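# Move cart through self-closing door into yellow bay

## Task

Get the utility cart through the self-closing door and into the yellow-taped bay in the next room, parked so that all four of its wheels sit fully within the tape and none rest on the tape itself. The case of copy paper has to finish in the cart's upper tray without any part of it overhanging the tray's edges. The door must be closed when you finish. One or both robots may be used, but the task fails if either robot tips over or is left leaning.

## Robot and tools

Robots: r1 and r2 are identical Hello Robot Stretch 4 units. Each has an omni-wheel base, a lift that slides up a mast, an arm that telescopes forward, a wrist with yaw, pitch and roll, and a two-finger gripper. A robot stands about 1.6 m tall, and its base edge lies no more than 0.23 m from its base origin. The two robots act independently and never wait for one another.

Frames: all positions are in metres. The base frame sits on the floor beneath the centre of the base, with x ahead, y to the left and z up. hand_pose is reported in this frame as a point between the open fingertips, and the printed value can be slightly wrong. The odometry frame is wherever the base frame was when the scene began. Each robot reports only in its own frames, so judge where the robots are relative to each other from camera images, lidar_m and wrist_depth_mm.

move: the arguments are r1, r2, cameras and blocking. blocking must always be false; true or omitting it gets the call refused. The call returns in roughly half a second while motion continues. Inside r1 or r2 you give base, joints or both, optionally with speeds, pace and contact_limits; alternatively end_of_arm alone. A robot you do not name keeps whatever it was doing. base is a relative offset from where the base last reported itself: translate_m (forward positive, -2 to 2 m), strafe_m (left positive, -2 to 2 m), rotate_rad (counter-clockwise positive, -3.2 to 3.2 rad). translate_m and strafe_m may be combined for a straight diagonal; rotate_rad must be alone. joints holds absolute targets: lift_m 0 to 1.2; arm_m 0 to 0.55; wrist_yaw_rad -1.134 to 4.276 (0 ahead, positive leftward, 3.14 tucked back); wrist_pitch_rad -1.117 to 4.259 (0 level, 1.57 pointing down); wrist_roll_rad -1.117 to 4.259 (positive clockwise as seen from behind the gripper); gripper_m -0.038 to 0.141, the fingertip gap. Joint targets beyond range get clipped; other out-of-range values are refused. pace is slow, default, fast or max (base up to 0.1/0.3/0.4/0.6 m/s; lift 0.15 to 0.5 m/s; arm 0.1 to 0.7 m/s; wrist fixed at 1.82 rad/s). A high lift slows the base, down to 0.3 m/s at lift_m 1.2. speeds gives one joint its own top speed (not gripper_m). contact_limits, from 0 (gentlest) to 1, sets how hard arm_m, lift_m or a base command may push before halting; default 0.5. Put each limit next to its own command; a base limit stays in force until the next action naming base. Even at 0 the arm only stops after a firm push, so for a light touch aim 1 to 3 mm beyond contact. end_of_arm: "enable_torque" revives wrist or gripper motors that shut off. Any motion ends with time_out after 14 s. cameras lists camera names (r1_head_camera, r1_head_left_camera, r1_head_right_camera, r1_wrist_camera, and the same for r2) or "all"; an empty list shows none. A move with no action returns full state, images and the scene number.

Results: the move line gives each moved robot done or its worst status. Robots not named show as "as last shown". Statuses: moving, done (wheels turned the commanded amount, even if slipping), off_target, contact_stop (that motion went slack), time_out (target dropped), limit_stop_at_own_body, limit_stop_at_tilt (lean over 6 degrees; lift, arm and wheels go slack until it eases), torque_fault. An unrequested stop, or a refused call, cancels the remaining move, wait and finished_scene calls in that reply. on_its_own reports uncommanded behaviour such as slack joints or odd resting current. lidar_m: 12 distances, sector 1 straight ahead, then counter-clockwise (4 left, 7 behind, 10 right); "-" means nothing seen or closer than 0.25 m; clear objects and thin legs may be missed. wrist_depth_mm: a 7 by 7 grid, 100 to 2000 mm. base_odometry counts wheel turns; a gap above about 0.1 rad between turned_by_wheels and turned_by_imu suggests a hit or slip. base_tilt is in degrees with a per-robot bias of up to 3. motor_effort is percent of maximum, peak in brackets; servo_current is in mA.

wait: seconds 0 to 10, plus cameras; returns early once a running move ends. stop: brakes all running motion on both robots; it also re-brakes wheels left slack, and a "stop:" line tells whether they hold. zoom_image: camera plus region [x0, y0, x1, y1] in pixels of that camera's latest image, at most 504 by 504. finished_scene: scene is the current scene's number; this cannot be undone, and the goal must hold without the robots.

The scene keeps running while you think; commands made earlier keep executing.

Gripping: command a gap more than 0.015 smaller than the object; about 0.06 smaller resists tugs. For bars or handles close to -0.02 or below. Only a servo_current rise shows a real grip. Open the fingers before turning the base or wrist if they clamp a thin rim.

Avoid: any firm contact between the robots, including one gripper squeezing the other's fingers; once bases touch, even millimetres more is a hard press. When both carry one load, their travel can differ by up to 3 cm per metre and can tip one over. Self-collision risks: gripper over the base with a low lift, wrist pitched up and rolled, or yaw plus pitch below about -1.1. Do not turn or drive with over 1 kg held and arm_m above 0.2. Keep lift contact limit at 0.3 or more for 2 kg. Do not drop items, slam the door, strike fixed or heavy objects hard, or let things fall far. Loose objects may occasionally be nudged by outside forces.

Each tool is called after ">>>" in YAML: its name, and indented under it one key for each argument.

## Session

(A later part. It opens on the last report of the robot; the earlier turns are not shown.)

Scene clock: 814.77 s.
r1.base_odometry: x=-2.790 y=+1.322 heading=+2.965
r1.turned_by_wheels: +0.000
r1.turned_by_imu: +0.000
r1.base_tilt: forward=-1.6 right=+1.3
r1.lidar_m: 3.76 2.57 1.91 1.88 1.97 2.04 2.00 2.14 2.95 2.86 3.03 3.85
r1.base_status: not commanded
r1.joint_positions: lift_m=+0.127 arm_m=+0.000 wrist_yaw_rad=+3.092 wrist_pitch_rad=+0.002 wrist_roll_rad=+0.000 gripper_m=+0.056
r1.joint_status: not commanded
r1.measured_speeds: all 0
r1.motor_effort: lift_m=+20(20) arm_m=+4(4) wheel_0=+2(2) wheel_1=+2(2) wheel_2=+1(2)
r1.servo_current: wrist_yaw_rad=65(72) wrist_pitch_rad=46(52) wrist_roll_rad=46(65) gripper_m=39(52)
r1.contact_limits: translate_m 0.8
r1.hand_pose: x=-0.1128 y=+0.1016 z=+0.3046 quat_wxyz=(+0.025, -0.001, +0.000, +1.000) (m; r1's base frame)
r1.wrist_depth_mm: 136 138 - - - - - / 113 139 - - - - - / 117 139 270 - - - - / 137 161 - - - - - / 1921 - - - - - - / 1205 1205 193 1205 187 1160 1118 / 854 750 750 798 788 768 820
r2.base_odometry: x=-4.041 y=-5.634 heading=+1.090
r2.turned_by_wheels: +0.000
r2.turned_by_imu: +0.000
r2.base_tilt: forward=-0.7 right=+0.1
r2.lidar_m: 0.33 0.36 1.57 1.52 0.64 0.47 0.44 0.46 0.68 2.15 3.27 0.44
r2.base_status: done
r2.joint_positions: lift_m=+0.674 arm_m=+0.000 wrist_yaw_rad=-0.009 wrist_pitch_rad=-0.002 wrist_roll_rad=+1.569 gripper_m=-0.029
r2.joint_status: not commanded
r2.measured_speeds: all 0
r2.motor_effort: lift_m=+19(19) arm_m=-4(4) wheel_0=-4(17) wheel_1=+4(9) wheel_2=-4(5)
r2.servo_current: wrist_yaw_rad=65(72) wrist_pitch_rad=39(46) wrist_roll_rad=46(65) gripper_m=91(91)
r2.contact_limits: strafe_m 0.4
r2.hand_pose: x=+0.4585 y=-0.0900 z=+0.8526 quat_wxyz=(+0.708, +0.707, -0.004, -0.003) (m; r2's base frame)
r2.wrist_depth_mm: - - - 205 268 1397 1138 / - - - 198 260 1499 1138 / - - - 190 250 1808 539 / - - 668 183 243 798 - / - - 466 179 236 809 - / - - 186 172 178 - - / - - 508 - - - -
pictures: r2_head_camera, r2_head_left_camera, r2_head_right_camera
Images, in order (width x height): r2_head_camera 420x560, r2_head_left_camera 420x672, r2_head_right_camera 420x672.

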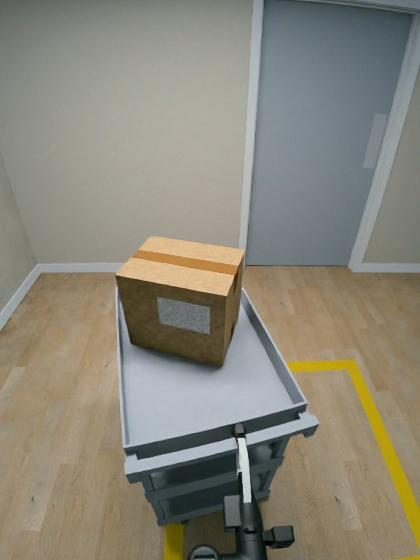

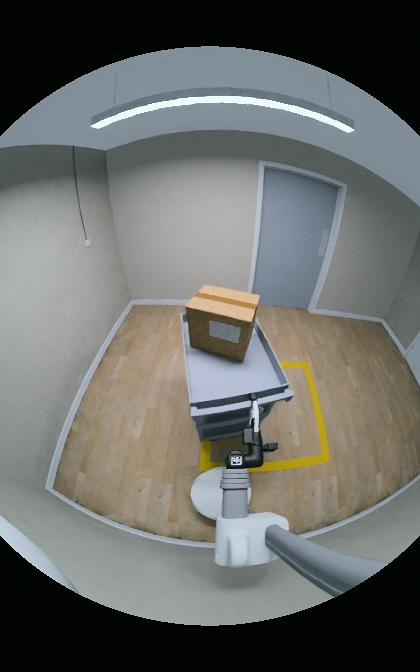

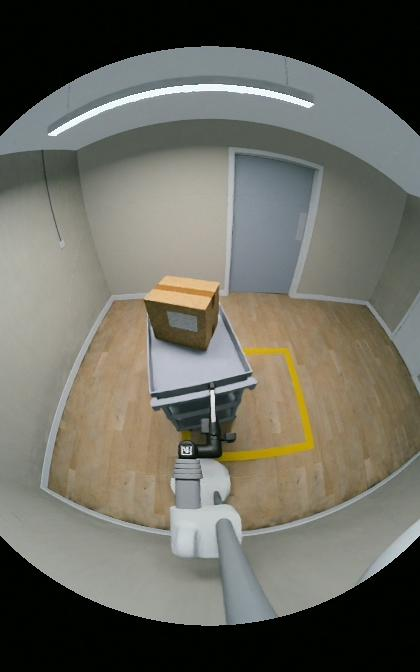

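>>> move:
  r2: {"base":{"translate_m":-0.1,"strafe_m":-0.45},"contact_limits":{"translate_m":0.4}}
  blocking: false

>>> wait:
  seconds: 4

>>> move:
  r2: {"base":{"rotate_rad":0.7},"pace":"slow"}
  cameras: ["r2_head_left_camera"]
  blocking: false

>>> wait:
  seconds: 3

>>> move:
  r2: {"base":{"strafe_m":-0.4},"contact_limits":{"strafe_m":0.4}}
  cameras: ["r2_head_left_camera"]
  blocking: false

>>> wait:
  seconds: 4

>>> wait:
  seconds: 0
  cameras: ["r2_head_right_camera","r2_head_left_camera","r2_head_camera"]

Scene clock: 831.53 s.
move: r2 moving
r1: as last shown
r1.lidar_m: 3.75 2.57 1.94 1.87 1.99 2.04 2.00 2.13 2.93 2.87 3.01 3.88
r1.motor_effort: lift_m=+20(20) arm_m=+4(4) wheel_0=+1(2) wheel_1=+2(2) wheel_2=+1(2)
r1.servo_current: wrist_yaw_rad=59(65) wrist_pitch_rad=39(46) wrist_roll_rad=52(59) gripper_m=46(46)
r1.contact_limits: translate_m 0.8
r1.wrist_depth_mm: 136 138 - - - - - / 113 139 - - - - - / 117 140 270 - - - - / 137 161 - - - - - / 1983 - - - - - - / 1182 1205 194 1205 187 1138 1118 / 842 759 759 809 798 778 809
r2.base_odometry: x=-4.016 y=-5.655 heading=+1.091
r2.turned_by_wheels: +0.001
r2.turned_by_imu: +0.002
r2.base_tilt: forward=-0.7 right=+0.0
r2.lidar_m: 0.37 0.36 1.61 1.53 0.60 0.46 0.43 0.47 0.69 2.13 3.23 0.46
r2.base_status: translate_m moving; strafe_m moving
r2.joint_positions: lift_m=+0.674 arm_m=+0.000 wrist_yaw_rad=+0.006 wrist_pitch_rad=-0.002 wrist_roll_rad=+1.569 gripper_m=-0.029
r2.joint_status: not commanded
r2.measured_speeds: translate_m=-0.027 strafe_m=-0.124 rotate_rad=+0.004 lift_m=+0.000 arm_m=+0.000 wrist_yaw_rad=+0.031 wrist_pitch_rad=+0.000 wrist_roll_rad=+0.000
r2.motor_effort: lift_m=+19(19) arm_m=-4(4) wheel_0=+12(13) wheel_1=-10(11) wheel_2=+12(12)
r2.servo_current: wrist_yaw_rad=46(65) wrist_pitch_rad=46(46) wrist_roll_rad=52(52) gripper_m=78(85)
r2.contact_limits: translate_m 0.4
r2.hand_pose: x=+0.4598 y=-0.0857 z=+0.8526 quat_wxyz=(+0.708, +0.707, +0.002, +0.003) (m; r2's base frame)
r2.wrist_depth_mm: - - - 201 262 1430 1078 / - - - 195 257 1537 1138 / - - - 189 248 1756 564 / - - 627 183 241 842 - / - - 466 178 236 809 - / - - 186 174 178 - - / - - 521 - - - -
pictures: none

Scene clock: 834.00 s.
earlier move: r2 done
r1.base_odometry: x=-2.790 y=+1.322 heading=+2.965
r1.turned_by_wheels: +0.000
r1.turned_by_imu: +0.000
r1.base_tilt: forward=-1.6 right=+1.2
r1.lidar_m: 3.77 2.54 1.95 1.86 1.98 2.06 1.99 2.13 2.95 2.85 3.04 3.89
r1.base_status: not commanded
r1.joint_positions: lift_m=+0.127 arm_m=+0.000 wrist_yaw_rad=+3.092 wrist_pitch_rad=+0.002 wrist_roll_rad=+0.000 gripper_m=+0.056
r1.joint_status: not commanded
r1.measured_speeds: all 0
r1.motor_effort: lift_m=+20(20) arm_m=+4(4) wheel_0=+1(2) wheel_1=+2(2) wheel_2=+2(2)
r1.servo_current: wrist_yaw_rad=46(65) wrist_pitch_rad=39(52) wrist_roll_rad=59(65) gripper_m=39(46)
r1.contact_limits: translate_m 0.8
r1.hand_pose: x=-0.1128 y=+0.1016 z=+0.3046 quat_wxyz=(+0.025, -0.001, +0.000, +1.000) (m; r1's base frame)
r1.wrist_depth_mm: 136 138 - - - - - / 113 139 - - - - - / 117 139 268 - - - - / 137 161 - - - - - / 1921 - - - - - - / 1205 1205 193 1229 187 1160 1138 / 842 759 750 798 788 778 798
r2.base_odometry: x=-3.688 y=-5.930 heading=+1.091
r2.turned_by_wheels: +0.000
r2.turned_by_imu: +0.003
r2.base_tilt: forward=-0.7 right=+0.0
r2.lidar_m: 0.25 0.25 0.56 1.31 0.54 0.38 0.33 0.39 0.58 1.75 2.90 0.53
r2.base_status: done
r2.joint_positions: lift_m=+0.674 arm_m=+0.000 wrist_yaw_rad=+0.016 wrist_pitch_rad=-0.002 wrist_roll_rad=+1.569 gripper_m=-0.029
r2.joint_status: not commanded
r2.measured_speeds: all 0
r2.motor_effort: lift_m=+19(19) arm_m=+4(4) wheel_0=+9(18) wheel_1=+0(13) wheel_2=+5(16)
r2.servo_current: wrist_yaw_rad=85(98) wrist_pitch_rad=39(52) wrist_roll_rad=46(59) gripper_m=85(91)
r2.contact_limits: translate_m 0.4
r2.hand_pose: x=+0.4606 y=-0.0829 z=+0.8526 quat_wxyz=(+0.708, +0.707, +0.005, +0.006) (m; r2's base frame)
r2.wrist_depth_mm: - - - - - 1708 1182 / - - - - - 1756 1229 / - - - 336 - 1756 1205 / - - - 307 351 359 357 / - - - 191 272 1863 1229 / - - 188 165 180 1708 492 / - - - - 201 - 512
wait: 2.47 of 4 s (r2 has come to rest)
pictures: none

Scene clock: 834.50 s.
move: r2 moving
r1: as last shown
r1.base_tilt: forward=-1.6 right=+1.3
r1.lidar_m: 3.77 2.56 1.93 1.87 1.98 2.05 1.97 2.13 2.90 2.86 3.02 3.87
r1.motor_effort: lift_m=+20(20) arm_m=+4(4) wheel_0=+2(2) wheel_1=+2(2) wheel_2=+2(2)
r1.servo_current: wrist_yaw_rad=65(65) wrist_pitch_rad=39(52) wrist_roll_rad=39(52) gripper_m=39(46)
r1.contact_limits: translate_m 0.8
r1.wrist_depth_mm: 136 138 - - - - - / 113 139 - - - - - / 117 139 270 - - - - / 137 162 - - - - - / 1983 - - - - - - / 1205 1205 194 1182 187 1138 1118 / 842 750 750 798 788 759 798
r2.base_odometry: x=-3.688 y=-5.930 heading=+1.214
r2.turned_by_wheels: +0.123
r2.turned_by_imu: +0.119
r2.base_tilt: forward=-0.7 right=+0.1
r2.lidar_m: 0.25 0.25 1.99 0.98 0.46 0.37 0.38 0.41 0.66 2.77 3.00 0.53
r2.base_status: rotate_rad moving
r2.joint_positions: lift_m=+0.674 arm_m=+0.000 wrist_yaw_rad=-0.009 wrist_pitch_rad=-0.002 wrist_roll_rad=+1.569 gripper_m=-0.029
r2.joint_status: not commanded
r2.measured_speeds: translate_m=-0.001 strafe_m=-0.001 rotate_rad=+0.482 lift_m=+0.000 arm_m=+0.000 wrist_yaw_rad=-0.065 wrist_pitch_rad=+0.000 wrist_roll_rad=+0.000
r2.motor_effort: lift_m=+19(19) arm_m=+4(4) wheel_0=-15(15) wheel_1=-9(9) wheel_2=-13(13)
r2.servo_current: wrist_yaw_rad=52(91) wrist_pitch_rad=39(46) wrist_roll_rad=46(59) gripper_m=85(91)
r2.hand_pose: x=+0.4585 y=-0.0900 z=+0.8526 quat_wxyz=(+0.708, +0.707, -0.004, -0.002) (m; r2's base frame)
r2.wrist_depth_mm: - - - - - 1808 1205 / - - - - - 1808 1229 / - - - 322 - 1808 1205 / - - - 233 343 353 353 / - - - 182 258 1808 1308 / - - 185 154 180 1708 496 / - - - - 196 - -
pictures: r2_head_left_camera
Images, in order (width x height): r2_head_left_camera 420x672.

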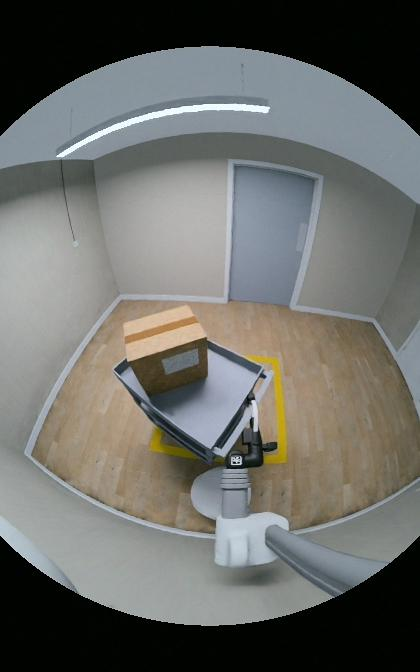

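Scene clock: 835.97 s.
earlier move: r2 done
r1.base_odometry: x=-2.790 y=+1.322 heading=+2.965
r1.turned_by_wheels: +0.000
r1.turned_by_imu: +0.000
r1.base_tilt: forward=-1.6 right=+1.3
r1.lidar_m: 3.78 2.57 1.94 1.86 2.00 2.05 1.99 2.13 2.94 2.86 3.03 3.87
r1.base_status: not commanded
r1.joint_positions: lift_m=+0.127 arm_m=+0.000 wrist_yaw_rad=+3.092 wrist_pitch_rad=+0.002 wrist_roll_rad=+0.000 gripper_m=+0.056
r1.joint_status: not commanded
r1.measured_speeds: all 0
r1.motor_effort: lift_m=+20(20) arm_m=+4(4) wheel_0=+1(2) wheel_1=+2(2) wheel_2=+1(2)
r1.servo_current: wrist_yaw_rad=46(78) wrist_pitch_rad=39(52) wrist_roll_rad=46(65) gripper_m=39(46)
r1.contact_limits: translate_m 0.8
r1.hand_pose: x=-0.1128 y=+0.1016 z=+0.3046 quat_wxyz=(+0.025, -0.001, +0.000, +1.000) (m; r1's base frame)
r1.wrist_depth_mm: 136 138 - - - - - / 113 139 - - - - - / 117 140 270 - - - - / 137 161 - - - - - / 1921 - - - - - - / 1205 1205 194 1160 187 1160 1118 / 842 750 759 798 788 759 809
r2.base_odometry: x=-3.688 y=-5.930 heading=+1.790
r2.turned_by_wheels: +0.576
r2.turned_by_imu: +0.550
r2.base_tilt: forward=-0.7 right=+0.0
r2.lidar_m: 0.40 0.37 0.88 0.45 0.37 0.37 0.40 0.71 2.76 2.94 2.52 0.46
r2.base_status: done
r2.joint_positions: lift_m=+0.674 arm_m=+0.000 wrist_yaw_rad=-0.003 wrist_pitch_rad=-0.002 wrist_roll_rad=+1.569 gripper_m=-0.029
r2.joint_status: not commanded
r2.measured_speeds: all 0
r2.motor_effort: lift_m=+19(19) arm_m=-3(4) wheel_0=-6(21) wheel_1=-5(11) wheel_2=-6(22)
r2.servo_current: wrist_yaw_rad=46(117) wrist_pitch_rad=46(46) wrist_roll_rad=52(59) gripper_m=91(91)
r2.hand_pose: x=+0.4590 y=-0.0883 z=+0.8526 quat_wxyz=(+0.708, +0.707, -0.002, +0.000) (m; r2's base frame)
r2.wrist_depth_mm: - - - 193 254 1397 1060 / - - - 189 250 1576 1118 / - - - 185 245 1808 - / - - 603 181 239 809 - / - - 469 178 235 831 - / - - 185 174 177 - - / - - 525 - - - -
wait: 1.47 of 3 s (r2 has come to rest)
pictures: none

Scene clock: 836.47 s.
move: r2 moving
r1: as last shown
r1.lidar_m: 3.79 2.55 1.93 1.86 1.98 2.06 1.98 2.14 2.95 2.86 3.03 3.87
r1.motor_effort: lift_m=+20(20) arm_m=+4(4) wheel_0=+2(2) wheel_1=+2(2) wheel_2=+1(2)
r1.servo_current: wrist_yaw_rad=46(65) wrist_pitch_rad=39(39) wrist_roll_rad=46(65) gripper_m=39(46)
r1.contact_limits: translate_m 0.8
r1.wrist_depth_mm: 136 138 - - - - - / 113 139 - - - - - / 117 139 271 - - - - / 137 161 - - - - - / 1921 - - - - - - / 1182 1205 193 1205 187 1160 1138 / 854 759 750 788 788 778 798
r2.base_odometry: x=-3.653 y=-5.922 heading=+1.790
r2.turned_by_wheels: +0.000
r2.turned_by_imu: +0.000
r2.base_tilt: forward=-0.7 right=+0.0
r2.lidar_m: 0.37 0.38 0.93 0.50 0.39 0.40 0.46 0.73 2.76 2.90 2.49 0.44
r2.base_status: strafe_m moving
r2.joint_positions: lift_m=+0.674 arm_m=+0.000 wrist_yaw_rad=+0.002 wrist_pitch_rad=-0.002 wrist_roll_rad=+1.569 gripper_m=-0.029
r2.joint_status: not commanded
r2.measured_speeds: translate_m=-0.001 strafe_m=-0.140 rotate_rad=+0.004 lift_m=+0.000 arm_m=+0.000 wrist_yaw_rad=+0.001 wrist_pitch_rad=+0.000 wrist_roll_rad=+0.000
r2.motor_effort: lift_m=+19(19) arm_m=-4(4) wheel_0=+16(16) wheel_1=-9(12) wheel_2=+0(5)
r2.servo_current: wrist_yaw_rad=52(52) wrist_pitch_rad=33(46) wrist_roll_rad=39(59) gripper_m=85(91)
r2.contact_limits: strafe_m 0.4
r2.hand_pose: x=+0.4595 y=-0.0867 z=+0.8526 quat_wxyz=(+0.708, +0.707, +0.000, +0.001) (m; r2's base frame)
r2.wrist_depth_mm: - - - 196 256 263 1078 / - - - 191 253 282 282 / - - - 186 246 1756 569 / - - 627 182 240 798 - / - - 466 178 236 820 - / - - 187 174 177 798 - / - - 521 - - - -
pictures: r2_head_left_camera
Images, in order (width x height): r2_head_left_camera 420x672.

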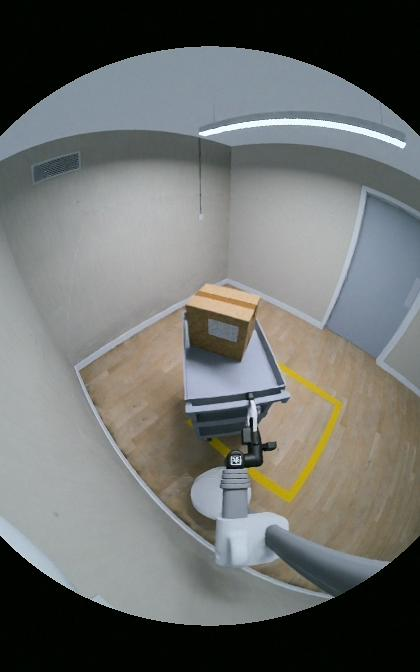

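Scene clock: 838.63 s.
earlier move: r2 done
r1.base_odometry: x=-2.790 y=+1.322 heading=+2.965
r1.turned_by_wheels: +0.000
r1.turned_by_imu: +0.000
r1.base_tilt: forward=-1.6 right=+1.3
r1.lidar_m: 3.77 2.55 1.93 1.88 2.00 2.05 2.00 2.11 2.92 2.85 3.04 3.87
r1.base_status: not commanded
r1.joint_positions: lift_m=+0.127 arm_m=+0.000 wrist_yaw_rad=+3.092 wrist_pitch_rad=+0.002 wrist_roll_rad=+0.000 gripper_m=+0.056
r1.joint_status: not commanded
r1.measured_speeds: all 0
r1.motor_effort: lift_m=+20(20) arm_m=+4(4) wheel_0=+1(2) wheel_1=+2(3) wheel_2=+1(2)
r1.servo_current: wrist_yaw_rad=39(78) wrist_pitch_rad=46(59) wrist_roll_rad=46(65) gripper_m=39(52)
r1.contact_limits: translate_m 0.8
r1.hand_pose: x=-0.1128 y=+0.1016 z=+0.3046 quat_wxyz=(+0.025, -0.001, +0.000, +1.000) (m; r1's base frame)
r1.wrist_depth_mm: 136 138 - - - - - / 113 139 - - - - - / 117 140 268 - - - - / 137 161 - - - - - / 1983 - - - - - - / 1205 1182 193 1182 188 1118 1138 / 854 750 750 809 788 768 809
r2.base_odometry: x=-3.298 y=-5.843 heading=+1.790
r2.turned_by_wheels: +0.000
r2.turned_by_imu: +0.001
r2.base_tilt: forward=-0.7 right=+0.1
r2.lidar_m: 0.26 0.25 1.48 0.81 0.65 0.63 0.73 1.16 2.46 2.59 2.25 0.48
r2.base_status: done
r2.joint_positions: lift_m=+0.674 arm_m=+0.000 wrist_yaw_rad=+0.009 wrist_pitch_rad=-0.002 wrist_roll_rad=+1.569 gripper_m=-0.029
r2.joint_status: not commanded
r2.measured_speeds: all 0
r2.motor_effort: lift_m=+19(19) arm_m=-4(4) wheel_0=+3(17) wheel_1=-2(12) wheel_2=+3(5)
r2.servo_current: wrist_yaw_rad=59(72) wrist_pitch_rad=46(46) wrist_roll_rad=39(59) gripper_m=85(98)
r2.contact_limits: strafe_m 0.4
r2.hand_pose: x=+0.4601 y=-0.0848 z=+0.8526 quat_wxyz=(+0.708, +0.707, +0.003, +0.004) (m; r2's base frame)
r2.wrist_depth_mm: - - - - - 1618 1205 / - - - 296 - 1756 1205 / - - - 304 332 338 338 / - - - 272 296 1756 1281 / - - - 188 253 1756 492 / - - 186 167 178 1661 - / - - 466 - 208 - -
wait: 2.17 of 4 s (r2 has come to rest)
pictures: none

Scene clock: 838.63 s.
r1.base_odometry: x=-2.790 y=+1.322 heading=+2.965
r1.turned_by_wheels: +0.000
r1.turned_by_imu: +0.000
r1.base_tilt: forward=-1.6 right=+1.3
r1.lidar_m: 3.77 2.55 1.93 1.88 2.00 2.05 2.00 2.11 2.92 2.85 3.04 3.87
r1.base_status: not commanded
r1.joint_positions: lift_m=+0.127 arm_m=+0.000 wrist_yaw_rad=+3.092 wrist_pitch_rad=+0.002 wrist_roll_rad=+0.000 gripper_m=+0.056
r1.joint_status: not commanded
r1.measured_speeds: all 0
r1.motor_effort: lift_m=+20(20) arm_m=+4(4) wheel_0=+1(2) wheel_1=+2(3) wheel_2=+1(2)
r1.servo_current: wrist_yaw_rad=39(78) wrist_pitch_rad=46(59) wrist_roll_rad=46(65) gripper_m=39(52)
r1.contact_limits: translate_m 0.8
r1.hand_pose: x=-0.1128 y=+0.1016 z=+0.3046 quat_wxyz=(+0.025, -0.001, +0.000, +1.000) (m; r1's base frame)
r1.wrist_depth_mm: 136 138 - - - - - / 113 139 - - - - - / 117 140 268 - - - - / 137 161 - - - - - / 1983 - - - - - - / 1205 1182 193 1182 188 1118 1138 / 854 750 750 809 788 768 809
r2.base_odometry: x=-3.298 y=-5.843 heading=+1.790
r2.turned_by_wheels: +0.000
r2.turned_by_imu: +0.000
r2.base_tilt: forward=-0.7 right=+0.1
r2.lidar_m: 0.26 0.25 1.48 0.81 0.65 0.63 0.73 1.16 2.46 2.59 2.25 0.48
r2.base_status: done
r2.joint_positions: lift_m=+0.674 arm_m=+0.000 wrist_yaw_rad=+0.009 wrist_pitch_rad=-0.002 wrist_roll_rad=+1.569 gripper_m=-0.029
r2.joint_status: not commanded
r2.measured_speeds: all 0
r2.motor_effort: lift_m=+19(19) arm_m=-4(4) wheel_0=+3(17) wheel_1=-2(12) wheel_2=+3(5)
r2.servo_current: wrist_yaw_rad=59(72) wrist_pitch_rad=46(46) wrist_roll_rad=39(59) gripper_m=85(98)
r2.contact_limits: strafe_m 0.4
r2.hand_pose: x=+0.4601 y=-0.0848 z=+0.8526 quat_wxyz=(+0.708, +0.707, +0.003, +0.004) (m; r2's base frame)
r2.wrist_depth_mm: - - - - - 1618 1205 / - - - 296 - 1756 1205 / - - - 304 332 338 338 / - - - 272 296 1756 1281 / - - - 188 253 1756 492 / - - 186 167 178 1661 - / - - 466 - 208 - -
pictures: r2_head_camera, r2_head_left_camera, r2_head_right_camera
Images, in order (width x height): r2_head_camera 420x560, r2_head_left_camera 420x672, r2_head_right_camera 420x672.

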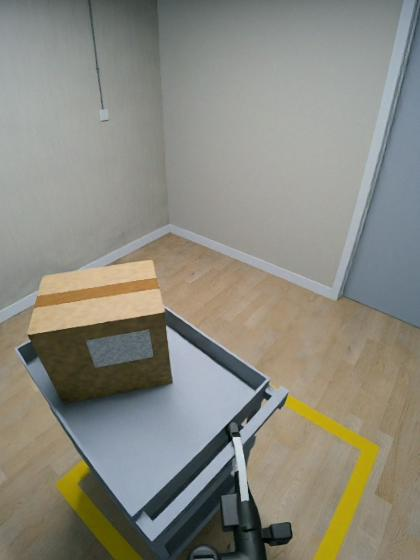

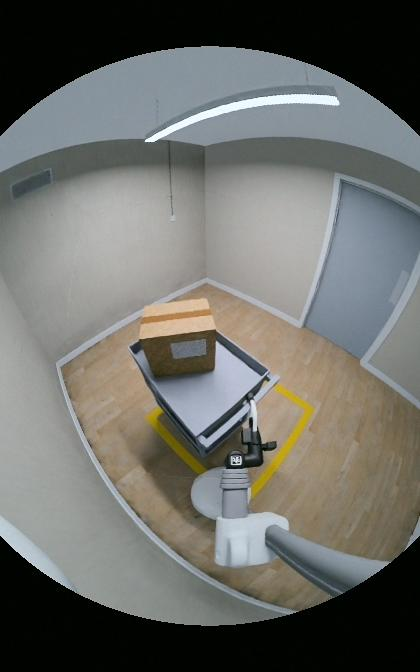

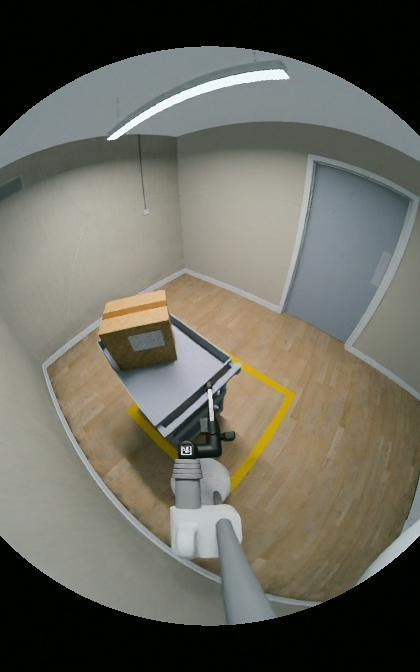

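>>> move:
  r2: {"base":{"rotate_rad":0.75},"pace":"slow"}
  blocking: false

>>> wait:
  seconds: 3

>>> wait:
  seconds: 0
  cameras: ["r2_head_right_camera","r2_head_left_camera","r2_head_camera"]

Scene clock: 845.60 s.
move: r2 moving
r1: as last shown
r1.base_tilt: forward=-1.6 right=+1.2
r1.lidar_m: 3.78 2.56 1.92 1.87 2.00 2.04 1.98 2.13 2.96 2.86 3.03 3.87
r1.motor_effort: lift_m=+20(20) arm_m=+4(4) wheel_0=+2(2) wheel_1=+2(2) wheel_2=+1(2)
r1.servo_current: wrist_yaw_rad=52(65) wrist_pitch_rad=46(46) wrist_roll_rad=59(59) gripper_m=46(52)
r1.contact_limits: translate_m 0.8
r1.wrist_depth_mm: 136 138 - - - - - / 113 139 - - - - - / 117 139 270 - - - - / 137 161 - - - - - / 1921 - - - - - - / 1205 1205 193 1182 187 1160 1118 / 842 750 759 809 798 788 809
r2.base_odometry: x=-3.298 y=-5.843 heading=+1.913
r2.turned_by_wheels: +0.123
r2.turned_by_imu: +0.119
r2.base_tilt: forward=-0.8 right=+0.1
r2.lidar_m: 0.26 0.26 1.23 0.72 0.63 0.65 0.78 1.46 2.47 2.44 2.22 0.48
r2.base_status: rotate_rad moving
r2.joint_positions: lift_m=+0.674 arm_m=+0.000 wrist_yaw_rad=-0.015 wrist_pitch_rad=-0.002 wrist_roll_rad=+1.569 gripper_m=-0.029
r2.joint_status: not commanded
r2.measured_speeds: translate_m=+0.000 strafe_m=+0.000 rotate_rad=+0.484 lift_m=+0.000 arm_m=+0.000 wrist_yaw_rad=-0.044 wrist_pitch_rad=+0.000 wrist_roll_rad=+0.000
r2.motor_effort: lift_m=+19(19) arm_m=-4(4) wheel_0=-16(16) wheel_1=-9(9) wheel_2=-16(16)
r2.servo_current: wrist_yaw_rad=78(78) wrist_pitch_rad=39(52) wrist_roll_rad=59(59) gripper_m=91(91)
r2.hand_pose: x=+0.4580 y=-0.0916 z=+0.8526 quat_wxyz=(+0.708, +0.707, -0.006, -0.005) (m; r2's base frame)
r2.wrist_depth_mm: - - - - - 1618 1182 / - - - 278 - 1808 1205 / - - - 240 324 334 330 / - - - 263 276 1808 1281 / - - - 183 245 1808 525 / - - 186 165 180 699 - / - - 410 - 205 - -
pictures: none

Scene clock: 847.13 s.
earlier move: r2 done
r1.base_odometry: x=-2.790 y=+1.322 heading=+2.965
r1.turned_by_wheels: +0.000
r1.turned_by_imu: +0.000
r1.base_tilt: forward=-1.6 right=+1.3
r1.lidar_m: 3.77 2.54 1.94 1.87 1.99 2.04 1.97 2.12 2.96 2.85 3.03 3.86
r1.base_status: not commanded
r1.joint_positions: lift_m=+0.127 arm_m=+0.000 wrist_yaw_rad=+3.092 wrist_pitch_rad=+0.002 wrist_roll_rad=+0.000 gripper_m=+0.056
r1.joint_status: not commanded
r1.measured_speeds: all 0
r1.motor_effort: lift_m=+20(20) arm_m=+4(4) wheel_0=+2(2) wheel_1=+2(2) wheel_2=+1(2)
r1.servo_current: wrist_yaw_rad=52(65) wrist_pitch_rad=39(52) wrist_roll_rad=52(65) gripper_m=46(52)
r1.contact_limits: translate_m 0.8
r1.hand_pose: x=-0.1128 y=+0.1016 z=+0.3046 quat_wxyz=(+0.025, -0.001, +0.000, +1.000) (m; r1's base frame)
r1.wrist_depth_mm: 136 138 - - - - - / 113 139 - - - - - / 117 140 270 - - - - / 137 161 - - - - - / - - - - - - - / 1205 1205 193 1205 187 1118 1118 / 854 750 750 809 788 778 809
r2.base_odometry: x=-3.298 y=-5.843 heading=+2.539
r2.turned_by_wheels: +0.626
r2.turned_by_imu: +0.604
r2.base_tilt: forward=-0.6 right=+0.1
r2.lidar_m: 0.44 0.57 0.71 0.63 0.64 0.85 1.81 2.50 2.36 2.24 2.18 0.37
r2.base_status: done
r2.joint_positions: lift_m=+0.674 arm_m=+0.000 wrist_yaw_rad=-0.003 wrist_pitch_rad=-0.002 wrist_roll_rad=+1.569 gripper_m=-0.029
r2.joint_status: not commanded
r2.measured_speeds: all 0
r2.motor_effort: lift_m=+19(19) arm_m=+4(4) wheel_0=-5(17) wheel_1=-5(10) wheel_2=-4(23)
r2.servo_current: wrist_yaw_rad=46(91) wrist_pitch_rad=46(52) wrist_roll_rad=52(59) gripper_m=85(91)
r2.hand_pose: x=+0.4590 y=-0.0883 z=+0.8526 quat_wxyz=(+0.708, +0.707, -0.002, +0.000) (m; r2's base frame)
r2.wrist_depth_mm: - - 473 106 161 - - / - 442 424 117 173 - - / - 459 442 124 187 - - / - - 559 137 204 - - / - - - 151 223 1921 - / - - 186 167 170 1661 517 / - - - - - - 477
wait: 1.53 of 3 s (r2 has come to rest)
pictures: none

Scene clock: 847.13 s.
r1.base_odometry: x=-2.790 y=+1.322 heading=+2.965
r1.turned_by_wheels: +0.000
r1.turned_by_imu: +0.000
r1.base_tilt: forward=-1.6 right=+1.3
r1.lidar_m: 3.77 2.54 1.94 1.87 1.99 2.04 1.97 2.12 2.96 2.85 3.03 3.86
r1.base_status: not commanded
r1.joint_positions: lift_m=+0.127 arm_m=+0.000 wrist_yaw_rad=+3.092 wrist_pitch_rad=+0.002 wrist_roll_rad=+0.000 gripper_m=+0.056
r1.joint_status: not commanded
r1.measured_speeds: all 0
r1.motor_effort: lift_m=+20(20) arm_m=+4(4) wheel_0=+2(2) wheel_1=+2(2) wheel_2=+1(2)
r1.servo_current: wrist_yaw_rad=52(65) wrist_pitch_rad=39(52) wrist_roll_rad=52(65) gripper_m=46(52)
r1.contact_limits: translate_m 0.8
r1.hand_pose: x=-0.1128 y=+0.1016 z=+0.3046 quat_wxyz=(+0.025, -0.001, +0.000, +1.000) (m; r1's base frame)
r1.wrist_depth_mm: 136 138 - - - - - / 113 139 - - - - - / 117 140 270 - - - - / 137 161 - - - - - / - - - - - - - / 1205 1205 193 1205 187 1118 1118 / 854 750 750 809 788 778 809
r2.base_odometry: x=-3.298 y=-5.843 heading=+2.539
r2.turned_by_wheels: +0.000
r2.turned_by_imu: +0.000
r2.base_tilt: forward=-0.6 right=+0.1
r2.lidar_m: 0.44 0.57 0.71 0.63 0.64 0.85 1.81 2.50 2.36 2.24 2.18 0.37
r2.base_status: done
r2.joint_positions: lift_m=+0.674 arm_m=+0.000 wrist_yaw_rad=-0.003 wrist_pitch_rad=-0.002 wrist_roll_rad=+1.569 gripper_m=-0.029
r2.joint_status: not commanded
r2.measured_speeds: all 0
r2.motor_effort: lift_m=+19(19) arm_m=+4(4) wheel_0=-5(17) wheel_1=-5(10) wheel_2=-4(23)
r2.servo_current: wrist_yaw_rad=46(91) wrist_pitch_rad=46(52) wrist_roll_rad=52(59) gripper_m=85(91)
r2.hand_pose: x=+0.4590 y=-0.0883 z=+0.8526 quat_wxyz=(+0.708, +0.707, -0.002, +0.000) (m; r2's base frame)
r2.wrist_depth_mm: - - 473 106 161 - - / - 442 424 117 173 - - / - 459 442 124 187 - - / - - 559 137 204 - - / - - - 151 223 1921 - / - - 186 167 170 1661 517 / - - - - - - 477
pictures: r2_head_camera, r2_head_left_camera, r2_head_right_camera
Images, in order (width x height): r2_head_camera 420x560, r2_head_left_camera 420x672, r2_head_right_camera 420x672.

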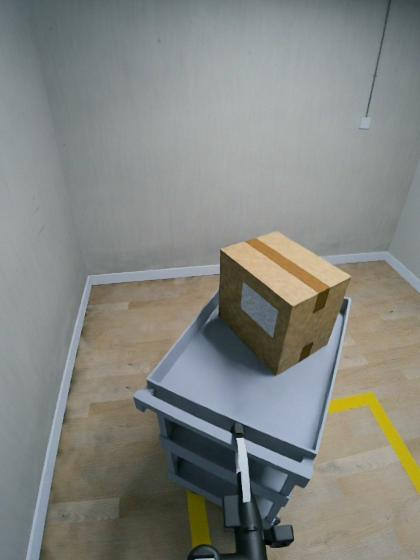

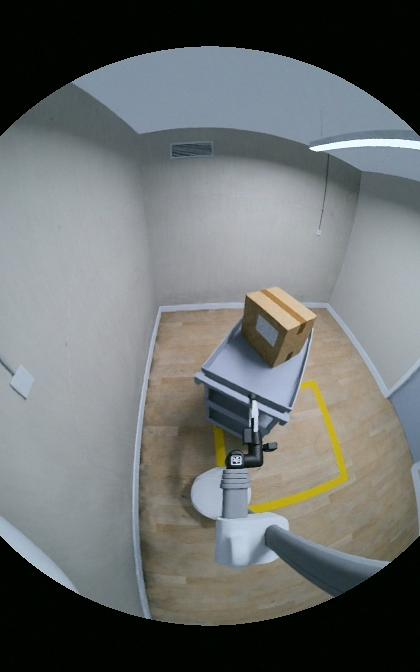

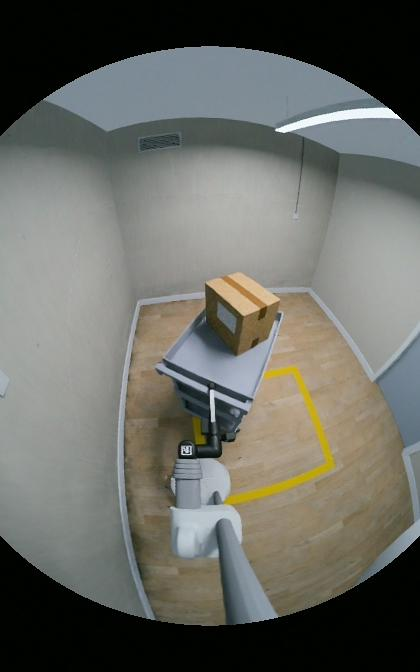

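>>> move:
  r2: {"base":{"translate_m":-0.45,"strafe_m":-0.28},"pace":"slow","contact_limits":{"translate_m":0.4}}
  blocking: false

>>> wait:
  seconds: 8

>>> wait:
  seconds: 0
  cameras: ["r2_head_right_camera","r2_head_left_camera","r2_head_camera"]

Scene clock: 860.90 s.
move: r2 moving
r1: as last shown
r1.lidar_m: 3.77 2.56 1.93 1.86 1.98 2.06 1.98 2.14 2.91 2.85 3.02 3.88
r1.servo_current: wrist_yaw_rad=59(59) wrist_pitch_rad=46(46) wrist_roll_rad=39(65) gripper_m=39(46)
r1.contact_limits: translate_m 0.8
r1.wrist_depth_mm: 136 138 - - - - - / 113 139 - - - - - / 117 139 268 - - - - / 137 162 - - - - - / 1921 - - - - - - / 1205 1205 193 1205 187 1160 1118 / 854 759 759 798 798 768 820
r2.base_odometry: x=-3.284 y=-5.844 heading=+2.540
r2.turned_by_wheels: +0.001
r2.turned_by_imu: +0.001
r2.base_tilt: forward=-0.6 right=+0.0
r2.lidar_m: 0.44 0.55 0.70 0.65 0.67 0.86 1.85 2.49 2.32 2.21 2.21 0.36
r2.base_status: translate_m moving; strafe_m moving
r2.joint_positions: lift_m=+0.674 arm_m=+0.000 wrist_yaw_rad=-0.002 wrist_pitch_rad=-0.002 wrist_roll_rad=+1.569 gripper_m=-0.029
r2.joint_status: not commanded
r2.measured_speeds: translate_m=-0.047 strafe_m=-0.028 rotate_rad=+0.003 lift_m=+0.000 arm_m=+0.000 wrist_yaw_rad=+0.006 wrist_pitch_rad=+0.000 wrist_roll_rad=+0.000
r2.motor_effort: lift_m=+19(19) arm_m=+4(4) wheel_0=+2(7) wheel_1=-10(10) wheel_2=+11(11)
r2.servo_current: wrist_yaw_rad=39(59) wrist_pitch_rad=39(46) wrist_roll_rad=52(52) gripper_m=85(91)
r2.contact_limits: translate_m 0.4
r2.hand_pose: x=+0.4591 y=-0.0881 z=+0.8526 quat_wxyz=(+0.708, +0.707, -0.001, +0.000) (m; r2's base frame)
r2.wrist_depth_mm: - - 469 106 161 - - / - 445 424 116 173 - - / - 462 442 124 187 - - / - - 564 135 204 - - / - - - 150 224 1983 - / - - 185 167 178 1756 512 / - - - - - - 477
pictures: none

Scene clock: 866.87 s.
earlier move: r2 done
r1.base_odometry: x=-2.790 y=+1.322 heading=+2.965
r1.turned_by_wheels: +0.000
r1.turned_by_imu: +0.000
r1.base_tilt: forward=-1.6 right=+1.3
r1.lidar_m: 3.75 2.55 1.90 1.87 1.98 2.04 1.95 2.12 2.93 2.86 3.02 3.86
r1.base_status: not commanded
r1.joint_positions: lift_m=+0.127 arm_m=+0.000 wrist_yaw_rad=+3.092 wrist_pitch_rad=+0.002 wrist_roll_rad=+0.000 gripper_m=+0.056
r1.joint_status: not commanded
r1.measured_speeds: all 0
r1.motor_effort: lift_m=+20(20) arm_m=+4(4) wheel_0=+1(2) wheel_1=+2(3) wheel_2=+2(2)
r1.servo_current: wrist_yaw_rad=59(72) wrist_pitch_rad=46(52) wrist_roll_rad=39(72) gripper_m=39(52)
r1.contact_limits: translate_m 0.8
r1.hand_pose: x=-0.1128 y=+0.1016 z=+0.3046 quat_wxyz=(+0.025, -0.001, +0.000, +1.000) (m; r1's base frame)
r1.wrist_depth_mm: 136 138 - - - - - / 113 139 - - - - - / 117 139 267 - - - - / 137 162 - - - - - / 1983 - - - - - - / 1205 1182 194 1205 187 1160 1138 / 854 759 750 809 788 778 809
r2.base_odometry: x=-2.769 y=-5.867 heading=+2.540
r2.turned_by_wheels: +0.000
r2.turned_by_imu: +0.002
r2.base_tilt: forward=-0.7 right=+0.1
r2.lidar_m: 0.31 0.28 0.94 0.86 0.89 1.14 2.00 2.04 2.08 1.92 2.05 0.44
r2.base_status: done
r2.joint_positions: lift_m=+0.674 arm_m=+0.000 wrist_yaw_rad=+0.003 wrist_pitch_rad=-0.002 wrist_roll_rad=+1.569 gripper_m=-0.029
r2.joint_status: not commanded
r2.measured_speeds: all 0
r2.motor_effort: lift_m=+19(19) arm_m=+4(4) wheel_0=+5(11) wheel_1=-3(10) wheel_2=+7(14)
r2.servo_current: wrist_yaw_rad=52(59) wrist_pitch_rad=39(52) wrist_roll_rad=52(59) gripper_m=85(91)
r2.contact_limits: translate_m 0.4
r2.hand_pose: x=+0.4595 y=-0.0865 z=+0.8526 quat_wxyz=(+0.708, +0.707, +0.000, +0.002) (m; r2's base frame)
r2.wrist_depth_mm: - - - - - 1708 1229 / - - - 247 - 1618 1182 / - - - 278 293 314 314 / - - - 255 267 1808 1229 / - - - 187 243 1756 - / - - 186 171 178 809 - / - - 430 - 213 - -
wait: 5.97 of 8 s (r2 has come to rest)
pictures: none

Scene clock: 866.87 s.
r1.base_odometry: x=-2.790 y=+1.322 heading=+2.965
r1.turned_by_wheels: +0.000
r1.turned_by_imu: +0.000
r1.base_tilt: forward=-1.6 right=+1.3
r1.lidar_m: 3.75 2.55 1.90 1.87 1.98 2.04 1.95 2.12 2.93 2.86 3.02 3.86
r1.base_status: not commanded
r1.joint_positions: lift_m=+0.127 arm_m=+0.000 wrist_yaw_rad=+3.092 wrist_pitch_rad=+0.002 wrist_roll_rad=+0.000 gripper_m=+0.056
r1.joint_status: not commanded
r1.measured_speeds: all 0
r1.motor_effort: lift_m=+20(20) arm_m=+4(4) wheel_0=+1(2) wheel_1=+2(3) wheel_2=+2(2)
r1.servo_current: wrist_yaw_rad=59(72) wrist_pitch_rad=46(52) wrist_roll_rad=39(72) gripper_m=39(52)
r1.contact_limits: translate_m 0.8
r1.hand_pose: x=-0.1128 y=+0.1016 z=+0.3046 quat_wxyz=(+0.025, -0.001, +0.000, +1.000) (m; r1's base frame)
r1.wrist_depth_mm: 136 138 - - - - - / 113 139 - - - - - / 117 139 267 - - - - / 137 162 - - - - - / 1983 - - - - - - / 1205 1182 194 1205 187 1160 1138 / 854 759 750 809 788 778 809
r2.base_odometry: x=-2.769 y=-5.867 heading=+2.540
r2.turned_by_wheels: +0.000
r2.turned_by_imu: +0.000
r2.base_tilt: forward=-0.7 right=+0.1
r2.lidar_m: 0.31 0.28 0.94 0.86 0.89 1.14 2.00 2.04 2.08 1.92 2.05 0.44
r2.base_status: done
r2.joint_positions: lift_m=+0.674 arm_m=+0.000 wrist_yaw_rad=+0.003 wrist_pitch_rad=-0.002 wrist_roll_rad=+1.569 gripper_m=-0.029
r2.joint_status: not commanded
r2.measured_speeds: all 0
r2.motor_effort: lift_m=+19(19) arm_m=+4(4) wheel_0=+5(11) wheel_1=-3(10) wheel_2=+7(14)
r2.servo_current: wrist_yaw_rad=52(59) wrist_pitch_rad=39(52) wrist_roll_rad=52(59) gripper_m=85(91)
r2.contact_limits: translate_m 0.4
r2.hand_pose: x=+0.4595 y=-0.0865 z=+0.8526 quat_wxyz=(+0.708, +0.707, +0.000, +0.002) (m; r2's base frame)
r2.wrist_depth_mm: - - - - - 1708 1229 / - - - 247 - 1618 1182 / - - - 278 293 314 314 / - - - 255 267 1808 1229 / - - - 187 243 1756 - / - - 186 171 178 809 - / - - 430 - 213 - -
pictures: r2_head_camera, r2_head_left_camera, r2_head_right_camera
Images, in order (width x height): r2_head_camera 420x560, r2_head_left_camera 420x672, r2_head_right_camera 420x672.

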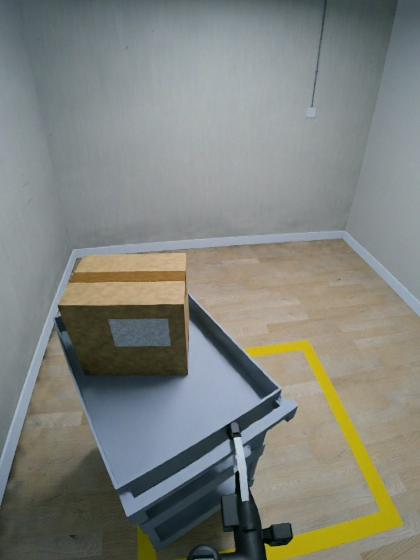

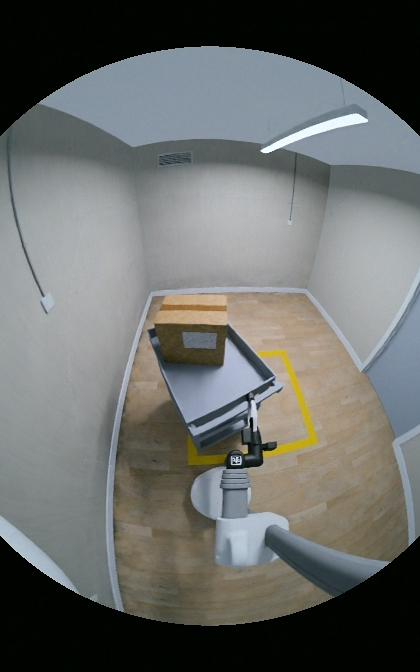

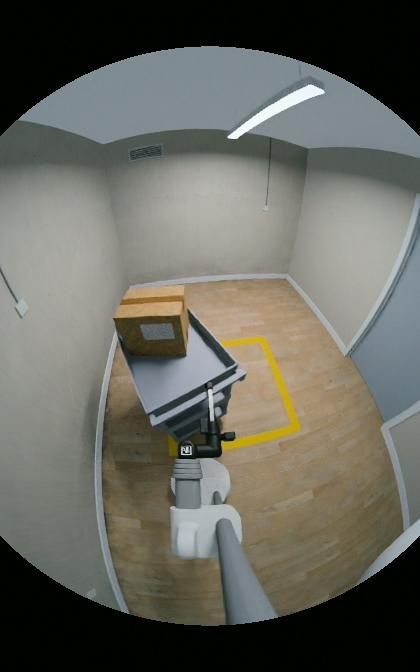

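>>> move:
  r2: {"base":{"rotate_rad":0.3},"pace":"slow"}
  blocking: false

>>> wait:
  seconds: 2

>>> move:
  r2: {"base":{"strafe_m":-0.45},"pace":"slow","contact_limits":{"strafe_m":0.4}}
  blocking: false

>>> wait:
  seconds: 7

>>> wait:
  seconds: 0
  cameras: ["r2_head_right_camera","r2_head_left_camera","r2_head_camera"]

Scene clock: 881.13 s.
move: r2 moving
r1: as last shown
r1.lidar_m: 3.77 2.54 1.93 1.84 1.98 2.05 1.97 2.14 2.95 2.86 3.01 3.90
r1.motor_effort: lift_m=+20(20) arm_m=+4(4) wheel_0=+1(2) wheel_1=+2(2) wheel_2=+2(2)
r1.servo_current: wrist_yaw_rad=39(59) wrist_pitch_rad=39(52) wrist_roll_rad=39(59) gripper_m=39(46)
r1.contact_limits: translate_m 0.8
r1.wrist_depth_mm: 136 138 - - - - - / 113 139 - - - - - / 117 139 270 - - - - / 137 162 - - - - - / 1983 - - - - - - / 1205 1205 194 1205 187 1160 1118 / 854 750 759 809 798 778 831
r2.base_odometry: x=-2.768 y=-5.867 heading=+2.662
r2.turned_by_wheels: +0.123
r2.turned_by_imu: +0.114
r2.base_tilt: forward=-0.7 right=+0.1
r2.lidar_m: 0.32 0.28 0.92 0.87 0.93 1.25 2.00 2.05 2.00 1.92 2.10 0.48
r2.base_status: rotate_rad moving
r2.joint_positions: lift_m=+0.674 arm_m=+0.000 wrist_yaw_rad=-0.018 wrist_pitch_rad=-0.002 wrist_roll_rad=+1.569 gripper_m=-0.029
r2.joint_status: not commanded
r2.measured_speeds: translate_m=-0.002 strafe_m=+0.002 rotate_rad=+0.477 lift_m=+0.000 arm_m=+0.000 wrist_yaw_rad=-0.042 wrist_pitch_rad=+0.000 wrist_roll_rad=+0.000
r2.motor_effort: lift_m=+19(19) arm_m=+3(4) wheel_0=-12(15) wheel_1=-8(9) wheel_2=-22(22)
r2.servo_current: wrist_yaw_rad=104(104) wrist_pitch_rad=39(46) wrist_roll_rad=46(59) gripper_m=91(91)
r2.hand_pose: x=+0.4577 y=-0.0925 z=+0.8526 quat_wxyz=(+0.708, +0.707, -0.007, -0.006) (m; r2's base frame)
r2.wrist_depth_mm: - - - 245 - 1708 1182 / - - - 253 297 1576 1138 / - - - 268 283 1576 1229 / - - - 196 259 1808 508 / - - - 183 239 798 - / - - 186 168 171 798 - / - - 439 - 212 - -
pictures: none

Scene clock: 882.03 s.
earlier move: r2 done
r1.base_odometry: x=-2.790 y=+1.322 heading=+2.965
r1.turned_by_wheels: +0.000
r1.turned_by_imu: +0.000
r1.base_tilt: forward=-1.6 right=+1.3
r1.lidar_m: 3.77 2.55 1.93 1.87 2.00 2.07 1.99 2.14 2.96 2.87 3.01 3.87
r1.base_status: not commanded
r1.joint_positions: lift_m=+0.127 arm_m=+0.000 wrist_yaw_rad=+3.092 wrist_pitch_rad=+0.002 wrist_roll_rad=+0.000 gripper_m=+0.056
r1.joint_status: not commanded
r1.measured_speeds: all 0
r1.motor_effort: lift_m=+20(20) arm_m=+4(4) wheel_0=+2(2) wheel_1=+2(3) wheel_2=+2(2)
r1.servo_current: wrist_yaw_rad=59(65) wrist_pitch_rad=39(52) wrist_roll_rad=46(65) gripper_m=46(52)
r1.contact_limits: translate_m 0.8
r1.hand_pose: x=-0.1128 y=+0.1016 z=+0.3046 quat_wxyz=(+0.025, -0.001, +0.000, +1.000) (m; r1's base frame)
r1.wrist_depth_mm: 136 138 - - - - - / 113 139 - - - - - / 117 139 268 - - - - / 137 161 - - - - - / 1983 - - - - - - / 1205 1182 193 1182 187 1182 1118 / 831 759 750 820 778 768 809
r2.base_odometry: x=-2.769 y=-5.867 heading=+2.839
r2.turned_by_wheels: +0.177
r2.turned_by_imu: +0.166
r2.base_tilt: forward=-0.7 right=+0.1
r2.lidar_m: 0.38 0.38 0.89 0.84 0.96 1.57 1.98 2.20 1.95 1.95 2.16 0.43
r2.base_status: done
r2.joint_positions: lift_m=+0.674 arm_m=+0.000 wrist_yaw_rad=+0.004 wrist_pitch_rad=-0.002 wrist_roll_rad=+1.569 gripper_m=-0.029
r2.joint_status: not commanded
r2.measured_speeds: translate_m=+0.000 strafe_m=+0.000 rotate_rad=+0.000 lift_m=+0.000 arm_m=+0.000 wrist_yaw_rad=-0.008 wrist_pitch_rad=+0.000 wrist_roll_rad=+0.000
r2.motor_effort: lift_m=+19(19) arm_m=-3(4) wheel_0=-2(19) wheel_1=-4(11) wheel_2=+0(24)
r2.servo_current: wrist_yaw_rad=59(104) wrist_pitch_rad=46(46) wrist_roll_rad=52(59) gripper_m=85(91)
r2.hand_pose: x=+0.4597 y=-0.0862 z=+0.8526 quat_wxyz=(+0.708, +0.707, +0.001, +0.002) (m; r2's base frame)
r2.wrist_depth_mm: - - - 185 246 1366 1078 / - - - 183 242 271 271 / - - - 180 239 1756 - / - - 585 178 236 - - / - - 469 175 233 809 - / - 492 186 173 178 - - / - - 530 - - - -
wait: 0.90 of 2 s (r2 has come to rest)
pictures: none

Scene clock: 882.53 s.
move: r2 moving
r1: as last shown
r1.base_tilt: forward=-1.6 right=+1.2
r1.lidar_m: 3.78 2.56 1.93 1.88 1.99 2.06 2.00 2.12 2.95 2.86 3.02 3.86
r1.motor_effort: lift_m=+20(20) arm_m=+4(4) wheel_0=+2(2) wheel_1=+2(2) wheel_2=+1(2)
r1.servo_current: wrist_yaw_rad=72(72) wrist_pitch_rad=39(46) wrist_roll_rad=33(65) gripper_m=46(46)
r1.contact_limits: translate_m 0.8
r1.wrist_depth_mm: 136 138 - - - - - / 113 139 - - - - - / 117 139 270 - - - - / 137 161 - - - - - / 1921 - - - - - - / 1229 1182 194 1205 189 1182 1118 / 842 750 741 798 788 768 820
r2.base_odometry: x=-2.764 y=-5.854 heading=+2.839
r2.turned_by_wheels: +0.000
r2.turned_by_imu: +0.000
r2.base_tilt: forward=-0.7 right=+0.1
r2.lidar_m: 0.36 0.36 0.89 0.87 1.01 1.61 2.00 2.23 1.91 1.91 2.11 0.45
r2.base_status: strafe_m moving
r2.joint_positions: lift_m=+0.674 arm_m=+0.000 wrist_yaw_rad=+0.004 wrist_pitch_rad=-0.002 wrist_roll_rad=+1.569 gripper_m=-0.029
r2.joint_status: not commanded
r2.measured_speeds: translate_m=+0.000 strafe_m=-0.057 rotate_rad=+0.002 lift_m=+0.000 arm_m=+0.000 wrist_yaw_rad=+0.000 wrist_pitch_rad=+0.000 wrist_roll_rad=+0.000
r2.motor_effort: lift_m=+19(19) arm_m=-4(4) wheel_0=+12(12) wheel_1=-8(9) wheel_2=-2(2)
r2.servo_current: wrist_yaw_rad=52(52) wrist_pitch_rad=39(46) wrist_roll_rad=46(59) gripper_m=91(91)
r2.contact_limits: strafe_m 0.4
r2.hand_pose: x=+0.4596 y=-0.0863 z=+0.8526 quat_wxyz=(+0.708, +0.707, +0.001, +0.002) (m; r2's base frame)
r2.wrist_depth_mm: - - - 186 244 1576 1118 / - - - 183 245 270 267 / - - - 180 241 1756 - / - - 597 179 236 - - / - - 466 176 233 820 - / - 496 186 173 179 - - / - - 535 - - - -
pictures: none

Scene clock: 887.67 s.
earlier move: r2 done
r1.base_odometry: x=-2.790 y=+1.322 heading=+2.965
r1.turned_by_wheels: +0.000
r1.turned_by_imu: +0.000
r1.base_tilt: forward=-1.6 right=+1.2
r1.lidar_m: 3.78 2.55 1.92 1.87 2.00 2.04 1.99 2.14 2.93 2.85 3.03 3.88
r1.base_status: not commanded
r1.joint_positions: lift_m=+0.127 arm_m=+0.000 wrist_yaw_rad=+3.092 wrist_pitch_rad=+0.002 wrist_roll_rad=+0.000 gripper_m=+0.056
r1.joint_status: not commanded
r1.measured_speeds: all 0
r1.motor_effort: lift_m=+20(20) arm_m=+4(4) wheel_0=+1(2) wheel_1=+2(3) wheel_2=+2(2)
r1.servo_current: wrist_yaw_rad=33(72) wrist_pitch_rad=39(52) wrist_roll_rad=72(72) gripper_m=46(52)
r1.contact_limits: translate_m 0.8
r1.hand_pose: x=-0.1128 y=+0.1016 z=+0.3046 quat_wxyz=(+0.025, -0.001, +0.000, +1.000) (m; r1's base frame)
r1.wrist_depth_mm: 136 138 - - - - - / 113 139 - - - - - / 117 140 270 - - - - / 137 162 - - - - - / - - - - - - - / 1160 1205 194 1182 188 1160 1138 / 854 768 750 788 778 759 809
r2.base_odometry: x=-2.635 y=-5.438 heading=+2.840
r2.turned_by_wheels: +0.000
r2.turned_by_imu: +0.003
r2.base_tilt: forward=-0.7 right=+0.0
r2.lidar_m: 0.27 0.25 0.71 1.28 1.45 2.09 2.06 1.83 1.48 1.56 1.68 0.51
r2.base_status: done
r2.joint_positions: lift_m=+0.674 arm_m=+0.000 wrist_yaw_rad=+0.006 wrist_pitch_rad=-0.002 wrist_roll_rad=+1.569 gripper_m=-0.029
r2.joint_status: not commanded
r2.measured_speeds: all 0
r2.motor_effort: lift_m=+19(19) arm_m=-3(4) wheel_0=+8(13) wheel_1=-4(9) wheel_2=+0(2)
r2.servo_current: wrist_yaw_rad=52(65) wrist_pitch_rad=39(52) wrist_roll_rad=46(65) gripper_m=85(91)
r2.contact_limits: strafe_m 0.4
r2.hand_pose: x=+0.4598 y=-0.0857 z=+0.8526 quat_wxyz=(+0.708, +0.707, +0.002, +0.003) (m; r2's base frame)
r2.wrist_depth_mm: - - - - - 1808 1182 / - - - - - 1808 1205 / - - - 298 - 1756 1205 / - - - 301 330 338 340 / - - - 191 262 1756 1229 / - - 190 163 180 1661 504 / - - - - 203 - -
wait: 5.13 of 7 s (r2 has come to rest)
pictures: none

Scene clock: 887.67 s.
r1.base_odometry: x=-2.790 y=+1.322 heading=+2.965
r1.turned_by_wheels: +0.000
r1.turned_by_imu: +0.000
r1.base_tilt: forward=-1.6 right=+1.2
r1.lidar_m: 3.78 2.55 1.92 1.87 2.00 2.04 1.99 2.14 2.93 2.85 3.03 3.88
r1.base_status: not commanded
r1.joint_positions: lift_m=+0.127 arm_m=+0.000 wrist_yaw_rad=+3.092 wrist_pitch_rad=+0.002 wrist_roll_rad=+0.000 gripper_m=+0.056
r1.joint_status: not commanded
r1.measured_speeds: all 0
r1.motor_effort: lift_m=+20(20) arm_m=+4(4) wheel_0=+1(2) wheel_1=+2(3) wheel_2=+2(2)
r1.servo_current: wrist_yaw_rad=33(72) wrist_pitch_rad=39(52) wrist_roll_rad=72(72) gripper_m=46(52)
r1.contact_limits: translate_m 0.8
r1.hand_pose: x=-0.1128 y=+0.1016 z=+0.3046 quat_wxyz=(+0.025, -0.001, +0.000, +1.000) (m; r1's base frame)
r1.wrist_depth_mm: 136 138 - - - - - / 113 139 - - - - - / 117 140 270 - - - - / 137 162 - - - - - / - - - - - - - / 1160 1205 194 1182 188 1160 1138 / 854 768 750 788 778 759 809
r2.base_odometry: x=-2.635 y=-5.438 heading=+2.840
r2.turned_by_wheels: +0.000
r2.turned_by_imu: +0.000
r2.base_tilt: forward=-0.7 right=+0.0
r2.lidar_m: 0.27 0.25 0.71 1.28 1.45 2.09 2.06 1.83 1.48 1.56 1.68 0.51
r2.base_status: done
r2.joint_positions: lift_m=+0.674 arm_m=+0.000 wrist_yaw_rad=+0.006 wrist_pitch_rad=-0.002 wrist_roll_rad=+1.569 gripper_m=-0.029
r2.joint_status: not commanded
r2.measured_speeds: all 0
r2.motor_effort: lift_m=+19(19) arm_m=-3(4) wheel_0=+8(13) wheel_1=-4(9) wheel_2=+0(2)
r2.servo_current: wrist_yaw_rad=52(65) wrist_pitch_rad=39(52) wrist_roll_rad=46(65) gripper_m=85(91)
r2.contact_limits: strafe_m 0.4
r2.hand_pose: x=+0.4598 y=-0.0857 z=+0.8526 quat_wxyz=(+0.708, +0.707, +0.002, +0.003) (m; r2's base frame)
r2.wrist_depth_mm: - - - - - 1808 1182 / - - - - - 1808 1205 / - - - 298 - 1756 1205 / - - - 301 330 338 340 / - - - 191 262 1756 1229 / - - 190 163 180 1661 504 / - - - - 203 - -
pictures: r2_head_camera, r2_head_left_camera, r2_head_right_camera
Images, in order (width x height): r2_head_camera 420x560, r2_head_left_camera 420x672, r2_head_right_camera 420x672.

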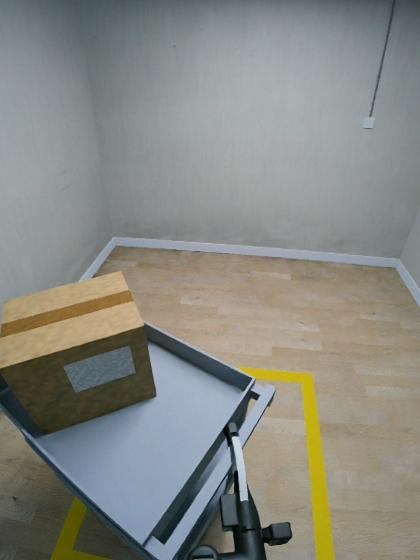

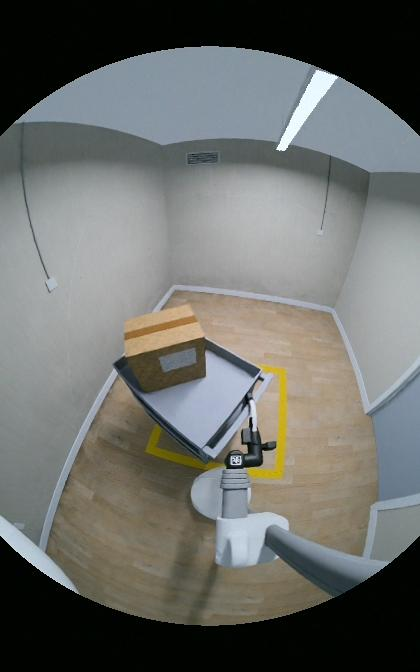

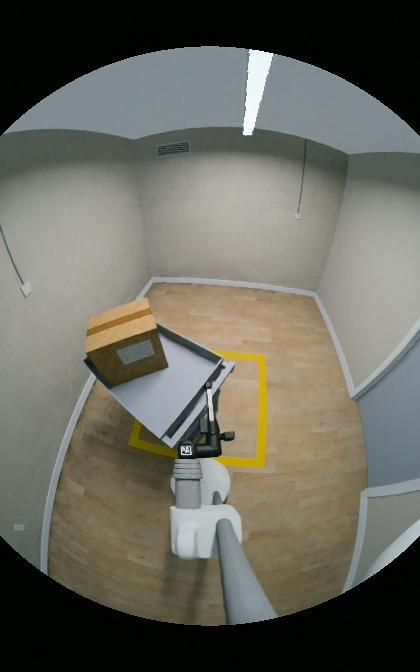

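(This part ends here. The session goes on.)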